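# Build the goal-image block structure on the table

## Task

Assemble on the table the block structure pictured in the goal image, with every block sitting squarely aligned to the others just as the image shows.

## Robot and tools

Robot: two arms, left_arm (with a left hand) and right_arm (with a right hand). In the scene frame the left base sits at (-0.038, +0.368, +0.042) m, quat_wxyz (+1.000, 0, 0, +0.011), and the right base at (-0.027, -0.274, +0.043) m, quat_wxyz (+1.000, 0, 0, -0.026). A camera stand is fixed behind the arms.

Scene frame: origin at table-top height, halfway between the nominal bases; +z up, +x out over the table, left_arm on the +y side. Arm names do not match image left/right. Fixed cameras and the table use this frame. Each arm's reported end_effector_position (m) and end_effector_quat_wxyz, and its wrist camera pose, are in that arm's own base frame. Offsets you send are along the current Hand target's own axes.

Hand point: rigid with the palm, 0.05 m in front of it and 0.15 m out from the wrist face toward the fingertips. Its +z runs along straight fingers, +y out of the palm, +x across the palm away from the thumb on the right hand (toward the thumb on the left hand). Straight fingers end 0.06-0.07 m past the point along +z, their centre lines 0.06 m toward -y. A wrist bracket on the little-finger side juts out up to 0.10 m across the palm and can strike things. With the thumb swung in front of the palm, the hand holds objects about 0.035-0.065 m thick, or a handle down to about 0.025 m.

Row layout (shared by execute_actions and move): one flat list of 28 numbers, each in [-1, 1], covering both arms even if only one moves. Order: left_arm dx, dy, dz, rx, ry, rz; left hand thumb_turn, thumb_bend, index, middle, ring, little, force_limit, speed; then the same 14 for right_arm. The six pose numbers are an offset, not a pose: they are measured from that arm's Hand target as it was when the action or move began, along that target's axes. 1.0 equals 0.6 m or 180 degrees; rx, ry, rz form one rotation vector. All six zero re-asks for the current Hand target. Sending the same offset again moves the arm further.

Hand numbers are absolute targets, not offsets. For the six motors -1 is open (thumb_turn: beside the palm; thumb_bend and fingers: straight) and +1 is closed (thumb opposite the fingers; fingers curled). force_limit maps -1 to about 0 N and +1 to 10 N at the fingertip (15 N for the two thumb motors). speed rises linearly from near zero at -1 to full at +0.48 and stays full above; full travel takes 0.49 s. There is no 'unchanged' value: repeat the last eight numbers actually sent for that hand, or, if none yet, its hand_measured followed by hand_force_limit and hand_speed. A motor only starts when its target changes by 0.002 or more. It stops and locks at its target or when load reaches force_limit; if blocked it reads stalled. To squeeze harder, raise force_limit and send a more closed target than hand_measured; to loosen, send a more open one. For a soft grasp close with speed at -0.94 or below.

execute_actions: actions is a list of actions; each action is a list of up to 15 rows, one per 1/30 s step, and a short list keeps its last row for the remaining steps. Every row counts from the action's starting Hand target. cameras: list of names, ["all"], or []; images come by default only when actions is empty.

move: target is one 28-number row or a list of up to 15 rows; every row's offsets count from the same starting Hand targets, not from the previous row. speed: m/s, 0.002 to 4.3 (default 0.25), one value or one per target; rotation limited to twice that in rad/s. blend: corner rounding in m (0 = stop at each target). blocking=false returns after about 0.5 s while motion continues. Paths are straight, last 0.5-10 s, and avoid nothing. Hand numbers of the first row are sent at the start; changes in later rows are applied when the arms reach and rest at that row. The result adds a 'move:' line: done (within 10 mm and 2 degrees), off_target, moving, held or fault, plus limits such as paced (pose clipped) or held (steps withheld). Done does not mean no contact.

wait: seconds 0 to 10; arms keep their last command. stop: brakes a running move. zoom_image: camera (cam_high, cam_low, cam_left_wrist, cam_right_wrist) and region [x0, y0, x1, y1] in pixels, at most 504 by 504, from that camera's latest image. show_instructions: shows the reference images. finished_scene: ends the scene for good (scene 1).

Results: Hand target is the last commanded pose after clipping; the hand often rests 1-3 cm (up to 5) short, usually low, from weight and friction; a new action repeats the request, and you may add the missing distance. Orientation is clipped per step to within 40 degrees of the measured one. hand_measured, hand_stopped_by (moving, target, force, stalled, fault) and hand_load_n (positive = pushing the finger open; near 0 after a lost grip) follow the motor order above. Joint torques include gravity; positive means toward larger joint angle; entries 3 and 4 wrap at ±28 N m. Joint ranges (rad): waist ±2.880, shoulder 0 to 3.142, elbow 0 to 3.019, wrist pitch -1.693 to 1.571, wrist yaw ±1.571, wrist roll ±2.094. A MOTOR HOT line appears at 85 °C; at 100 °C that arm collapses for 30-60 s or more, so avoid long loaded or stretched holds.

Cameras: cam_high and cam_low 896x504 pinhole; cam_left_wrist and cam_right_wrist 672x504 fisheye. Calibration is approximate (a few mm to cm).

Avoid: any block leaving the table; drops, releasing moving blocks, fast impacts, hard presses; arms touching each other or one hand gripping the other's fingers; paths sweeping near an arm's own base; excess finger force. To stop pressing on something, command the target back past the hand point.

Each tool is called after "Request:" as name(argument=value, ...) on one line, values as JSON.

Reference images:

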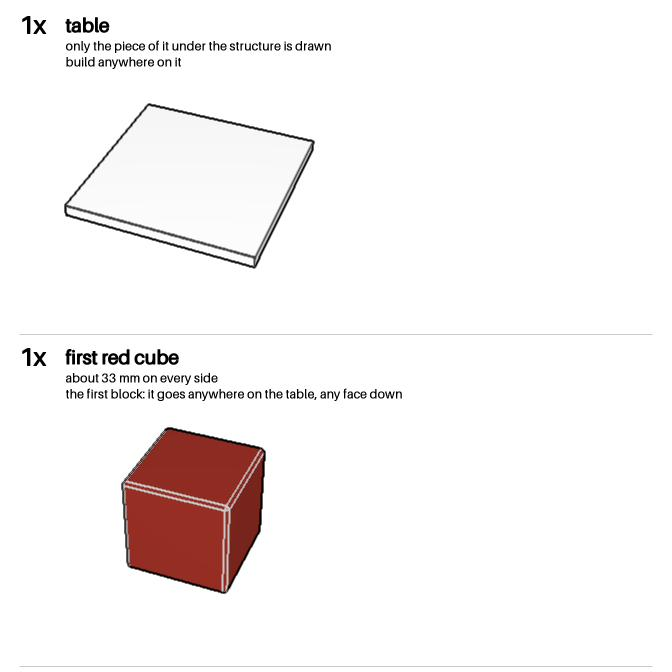

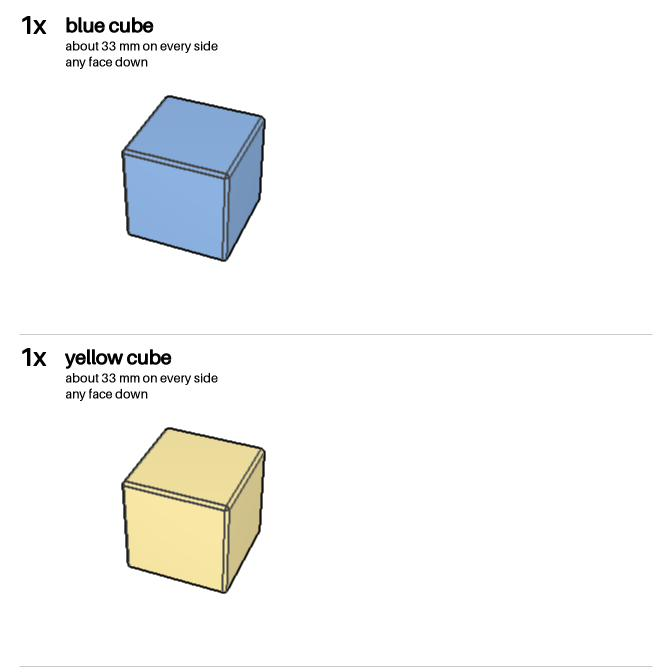

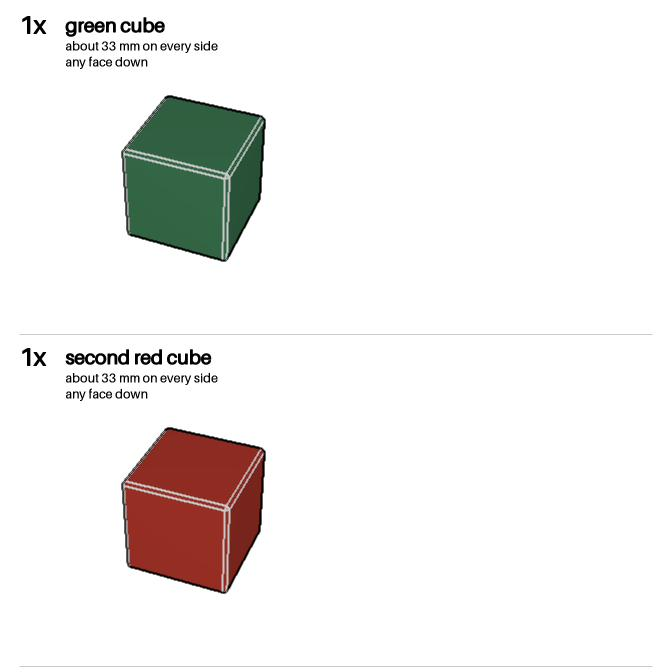

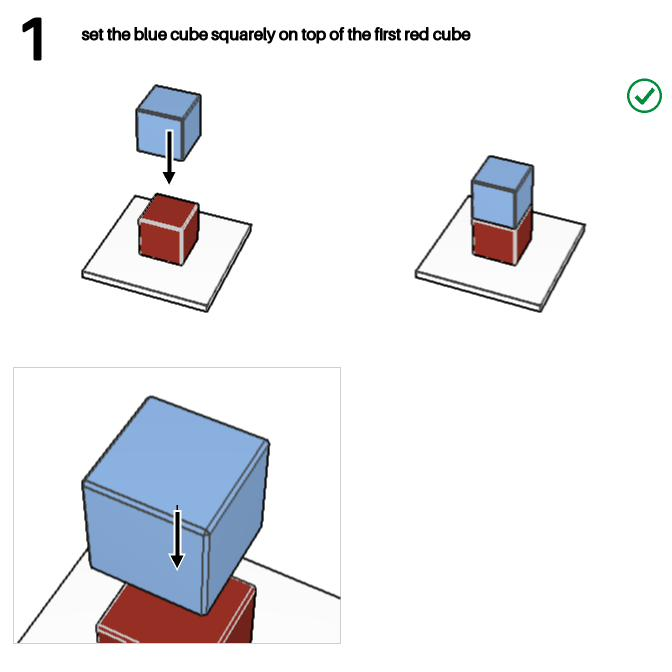

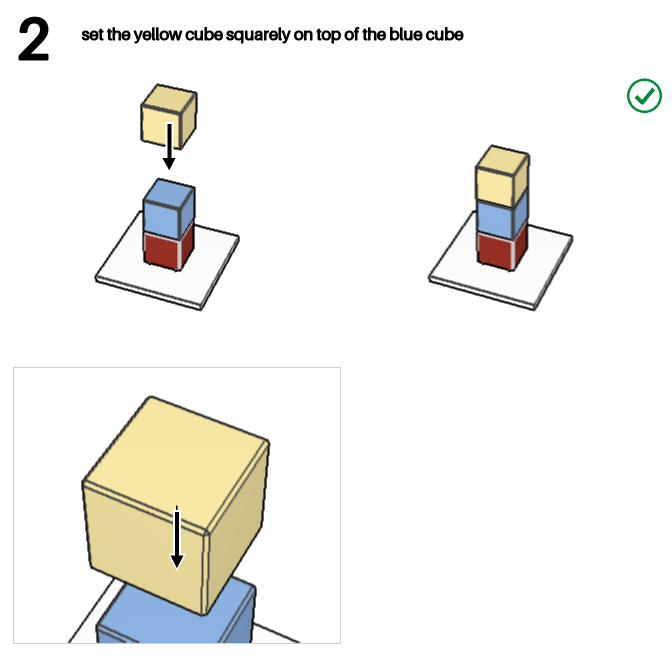

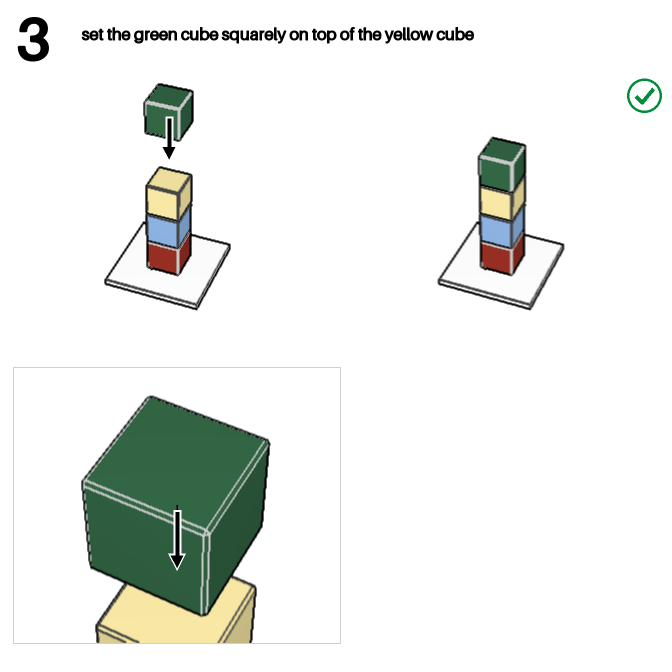

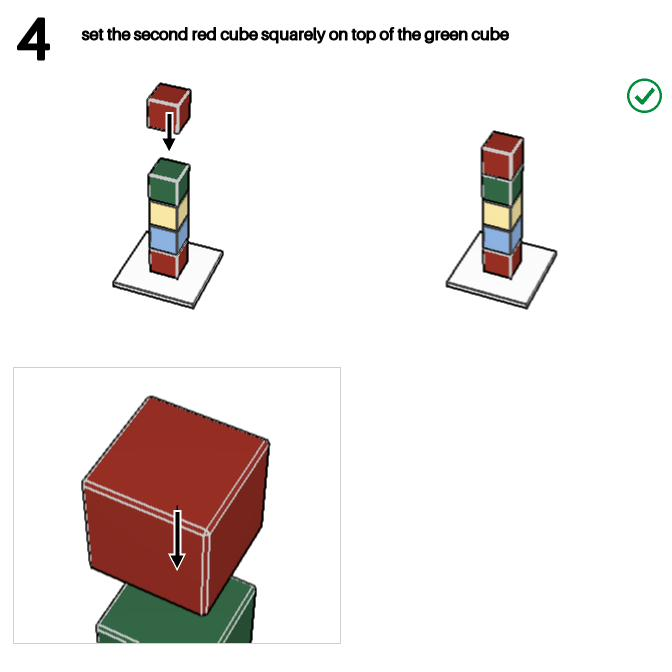

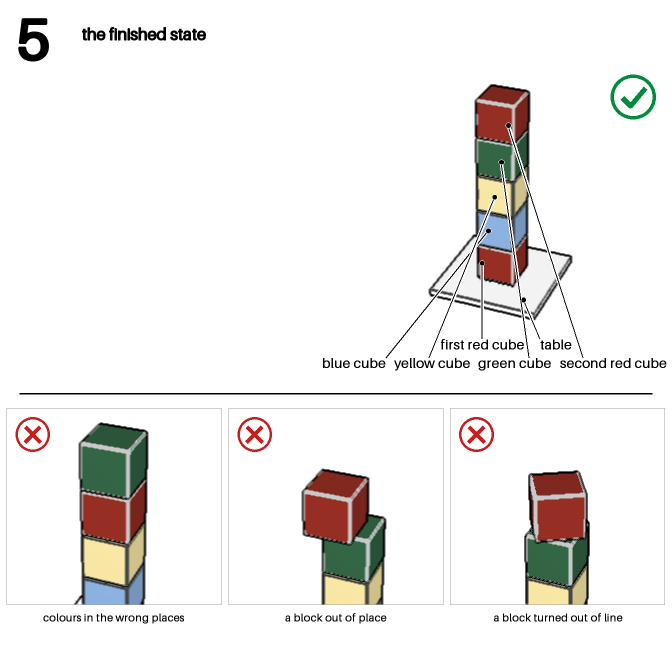

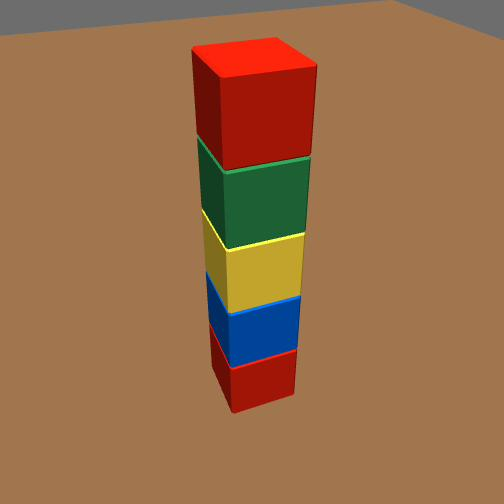

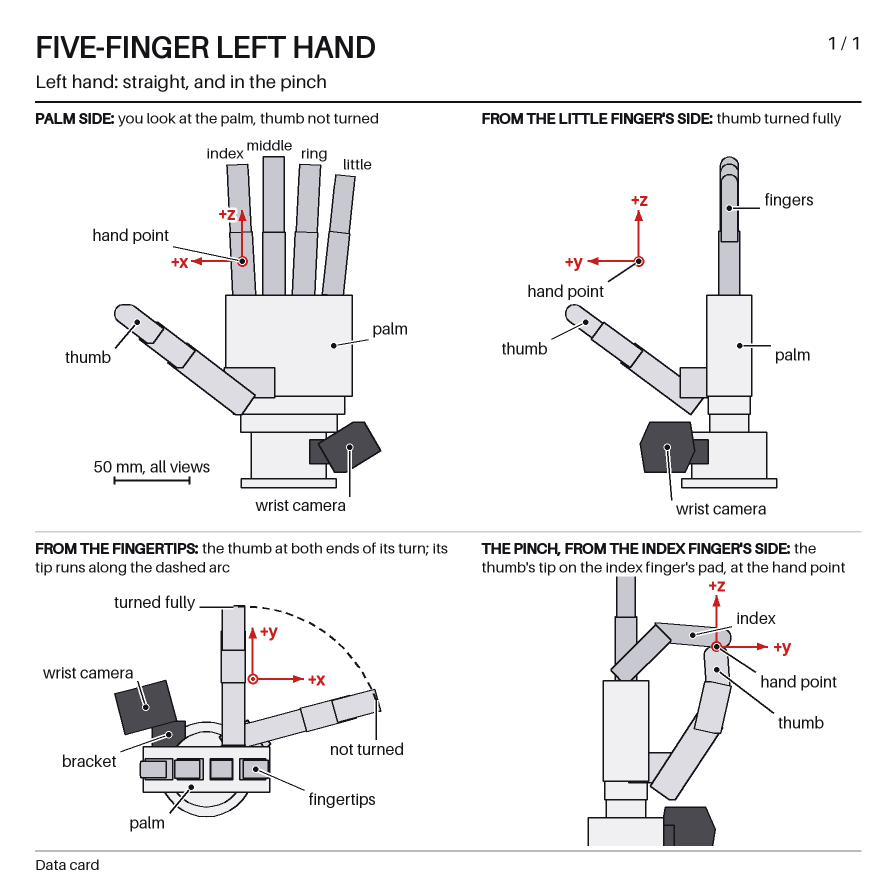

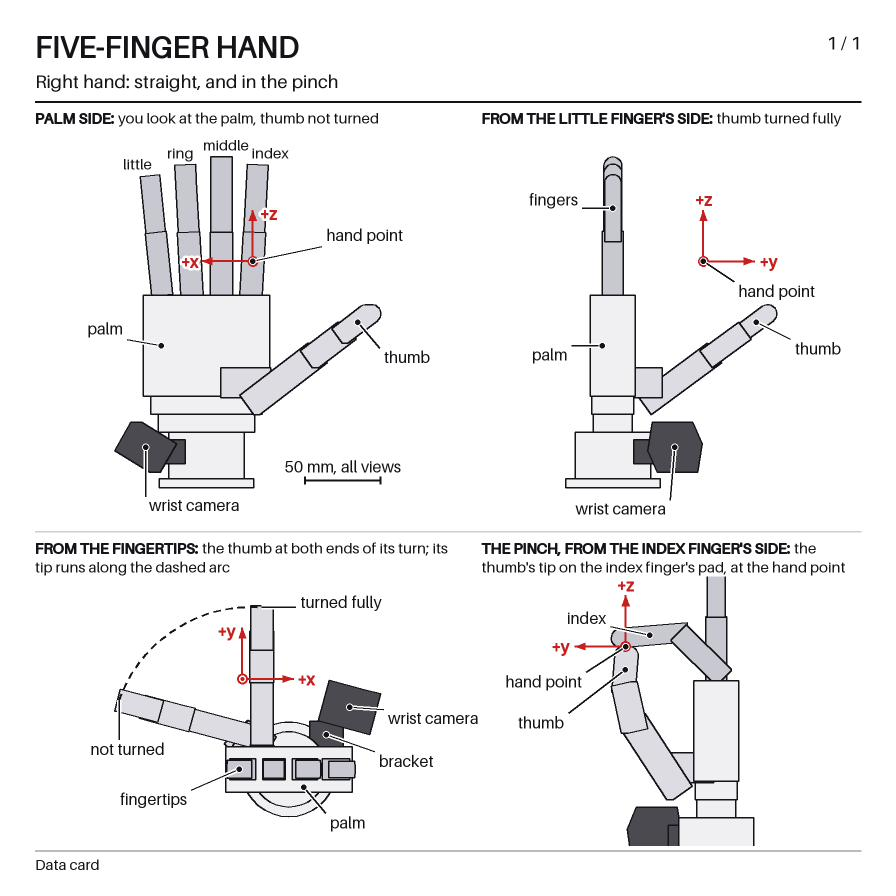

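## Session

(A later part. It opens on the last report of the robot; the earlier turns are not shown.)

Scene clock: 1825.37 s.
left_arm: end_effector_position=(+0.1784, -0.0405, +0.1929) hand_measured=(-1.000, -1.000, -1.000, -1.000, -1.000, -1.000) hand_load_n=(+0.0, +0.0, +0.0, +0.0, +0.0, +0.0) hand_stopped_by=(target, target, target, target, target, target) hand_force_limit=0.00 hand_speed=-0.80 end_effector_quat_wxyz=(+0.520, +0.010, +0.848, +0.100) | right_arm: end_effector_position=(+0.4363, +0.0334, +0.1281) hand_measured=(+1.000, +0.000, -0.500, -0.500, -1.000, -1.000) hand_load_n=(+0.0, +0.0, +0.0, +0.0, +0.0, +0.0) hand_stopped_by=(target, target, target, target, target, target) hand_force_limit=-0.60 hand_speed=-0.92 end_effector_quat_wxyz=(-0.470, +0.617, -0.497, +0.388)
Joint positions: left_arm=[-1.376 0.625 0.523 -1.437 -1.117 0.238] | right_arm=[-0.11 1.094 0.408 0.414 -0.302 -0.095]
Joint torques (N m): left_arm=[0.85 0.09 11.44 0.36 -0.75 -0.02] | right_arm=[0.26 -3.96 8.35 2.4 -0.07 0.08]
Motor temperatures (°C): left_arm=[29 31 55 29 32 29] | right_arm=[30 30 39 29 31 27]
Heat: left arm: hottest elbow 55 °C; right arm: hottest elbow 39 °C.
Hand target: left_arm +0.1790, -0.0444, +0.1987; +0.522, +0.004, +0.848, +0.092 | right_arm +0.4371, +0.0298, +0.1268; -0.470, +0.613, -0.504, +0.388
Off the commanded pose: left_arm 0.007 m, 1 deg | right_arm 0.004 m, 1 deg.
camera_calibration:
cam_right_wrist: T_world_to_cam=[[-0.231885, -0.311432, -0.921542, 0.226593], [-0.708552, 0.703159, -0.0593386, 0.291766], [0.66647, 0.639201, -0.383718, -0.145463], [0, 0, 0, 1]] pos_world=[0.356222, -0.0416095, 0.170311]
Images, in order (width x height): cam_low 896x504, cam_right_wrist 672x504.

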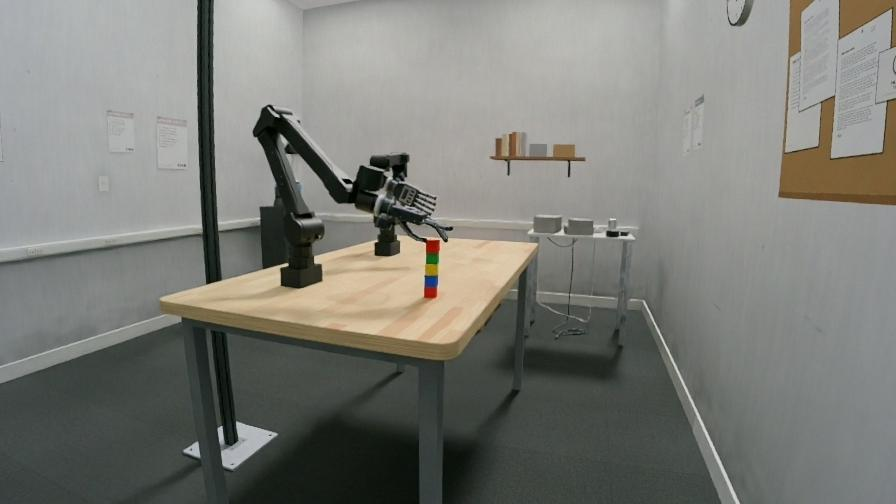

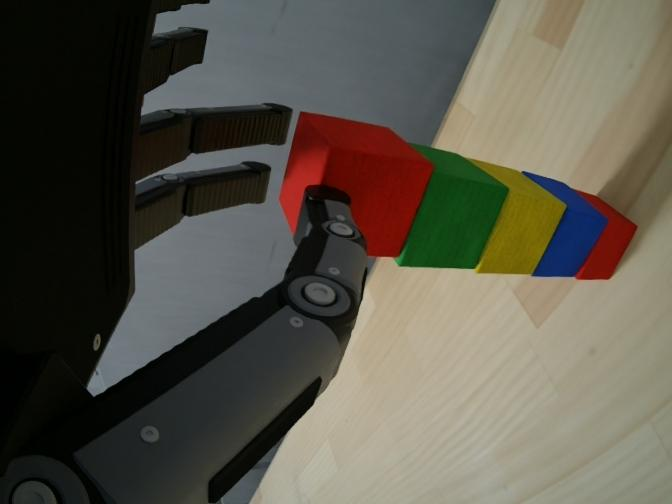

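Released cleanly. Open fully, back off and rise clear of the tower.

Request:
move(target=[[0,0,0,0,0,0,-1,-1,-1,-1,-1,-1,0,-0.8, 0,0,0,0,0,0,1,0,-1,-1,-1,-1,-0.4,-0.3],[0,0,0,0,0,0,-1,-1,-1,-1,-1,-1,0,-0.8, 0,0.0173,-0.0644,0,0,0,1,0,-1,-1,-1,-1,-0.4,-0.3],[0,0,0,0,0,0,-1,-1,-1,-1,-1,-1,0,-0.8, 0.0002,-0.1115,-0.0989,0,0,0,1,0,-1,-1,-1,-1,-0.4,-0.3],[0,0,0,0,0,0,-1,-1,-1,-1,-1,-1,0,-0.8, 0.0002,-0.0768,-0.2276,0,0,0,1,0,-1,-1,-1,-1,-0.4,-0.3]], speed=[0.1,0.08,0.15,0.2], blend=[0,0,0.01,0], cameras=["all"])

Request:
zoom_image(camera="cam_low", region=[400, 225, 470, 300])

Request:
zoom_image(camera="cam_high", region=[270, 240, 330, 310])

Request:
zoom_image(camera="cam_right_wrist", region=[330, 60, 560, 260])

Scene clock: 1841.90 s.
left_arm: end_effector_position=(+0.1784, -0.0405, +0.1929) hand_measured=(-1.000, -1.000, -1.000, -1.000, -1.000, -1.000) hand_load_n=(+0.0, +0.5, +0.0, +0.0, +0.0, +0.0) hand_stopped_by=(target, target, target, target, target, target) hand_force_limit=0.00 hand_speed=-0.80 end_effector_quat_wxyz=(+0.520, +0.010, +0.848, +0.100) | right_arm: end_effector_position=(+0.3209, +0.0100, +0.2047) hand_measured=(+1.000, +0.000, -1.000, -1.000, -1.000, -1.000) hand_load_n=(+0.0, +0.0, +0.0, +0.0, +0.0, +0.0) hand_stopped_by=(target, target, target, target, target, target) hand_force_limit=-0.40 hand_speed=-0.30 end_effector_quat_wxyz=(-0.472, +0.613, -0.506, +0.382)
Joint positions: left_arm=[-1.376 0.625 0.523 -1.437 -1.117 0.238] | right_arm=[-0.33 0.477 0.402 -0.23 -0.511 -0.144]
Joint torques (N m): left_arm=[0.79 0.09 11.45 0.38 -0.76 -0.02] | right_arm=[-0.03 -0.73 10.5 1.84 -0.29 -0.13]
Motor temperatures (°C): left_arm=[29 31 55 29 32 29] | right_arm=[30 30 39 29 31 27]
Heat: left arm: hottest elbow 55 °C; right arm: hottest elbow 39 °C.
Hand target: left_arm +0.1790, -0.0444, +0.1987; +0.522, +0.004, +0.848, +0.092 | right_arm +0.3193, +0.0069, +0.2067; -0.470, +0.613, -0.503, +0.388
Off the commanded pose: left_arm 0.007 m, 1 deg | right_arm 0.004 m, 1 deg.
move: done
camera_calibration:
cam_right_wrist: T_world_to_cam=[[-0.244513, -0.291964, -0.924646, 0.267668], [-0.703938, 0.709254, -0.0378031, 0.225053], [0.666846, 0.64165, -0.378947, -0.0252982], [0, 0, 0, 1]] pos_world=[0.240742, -0.0652379, 0.246419]

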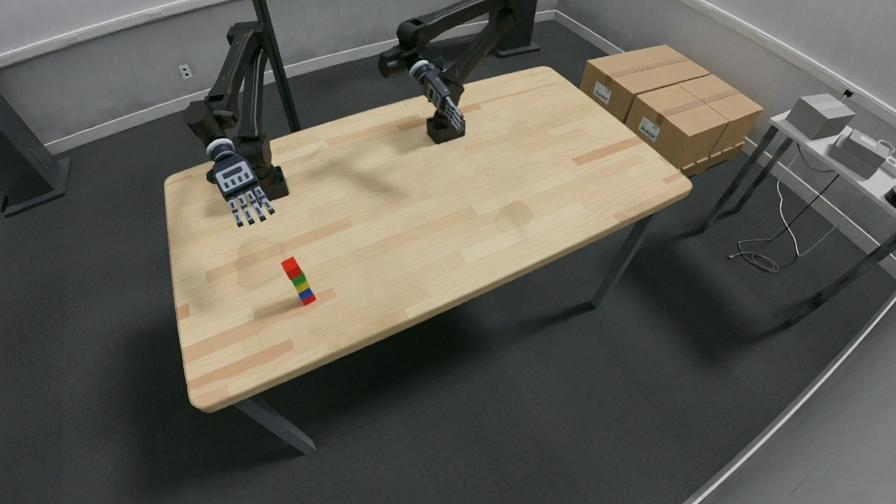

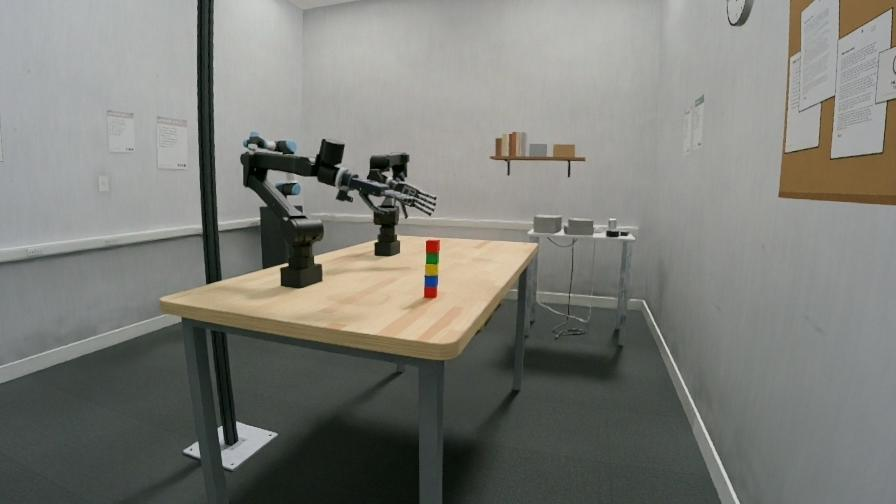

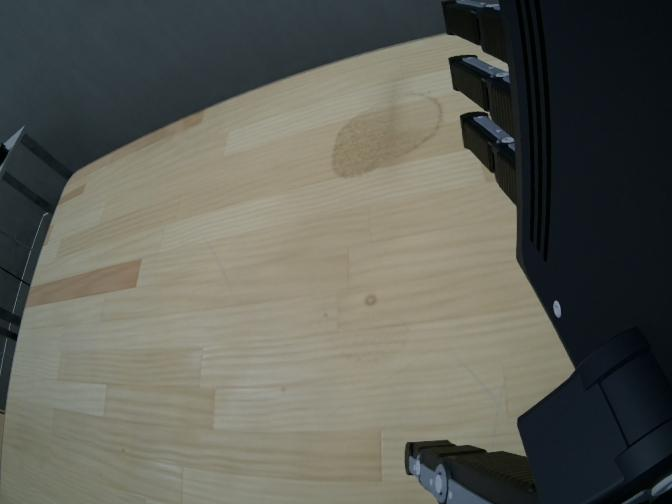

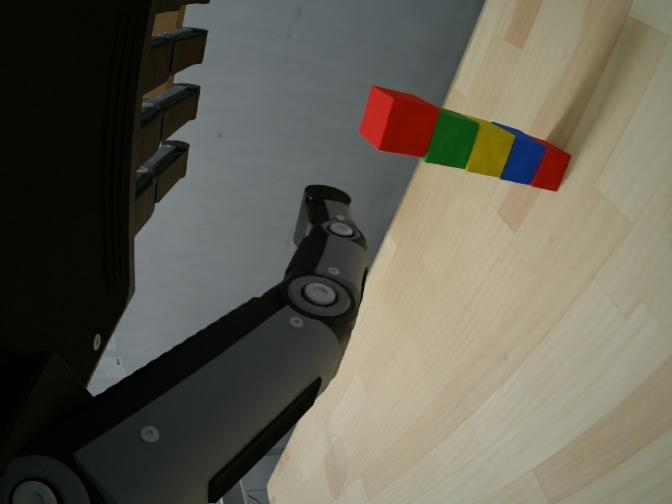

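Scaled by 6.720.

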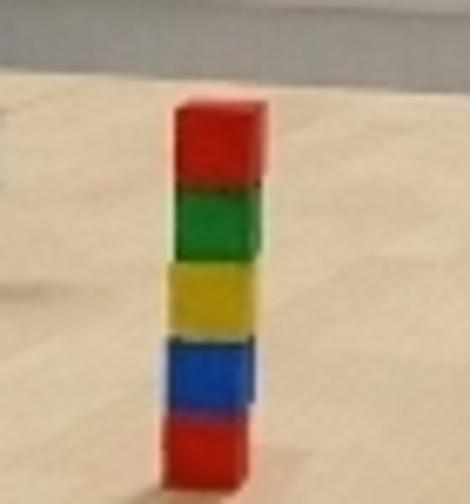

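Scaled by 7.200.

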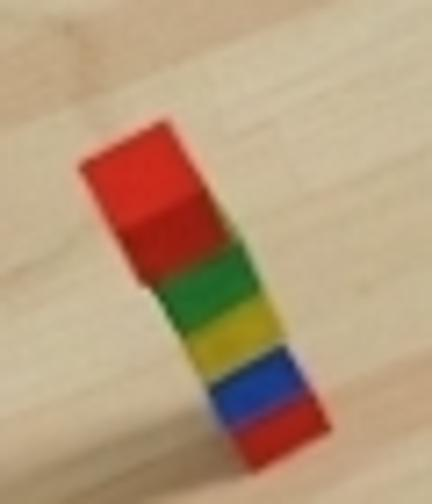

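Scaled by 2.191 from the camera's 672x504 image, which has a finer 960x720 frame.

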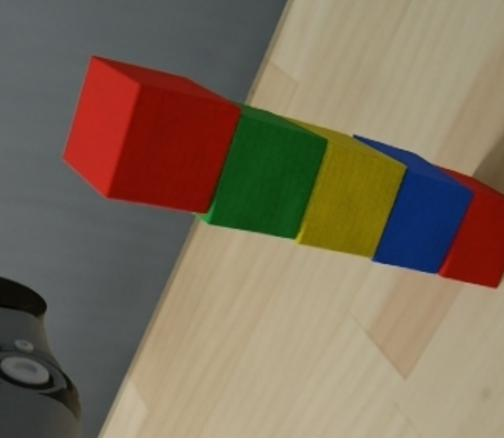

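Request:
finished_scene()

The scene is finished: the task was done.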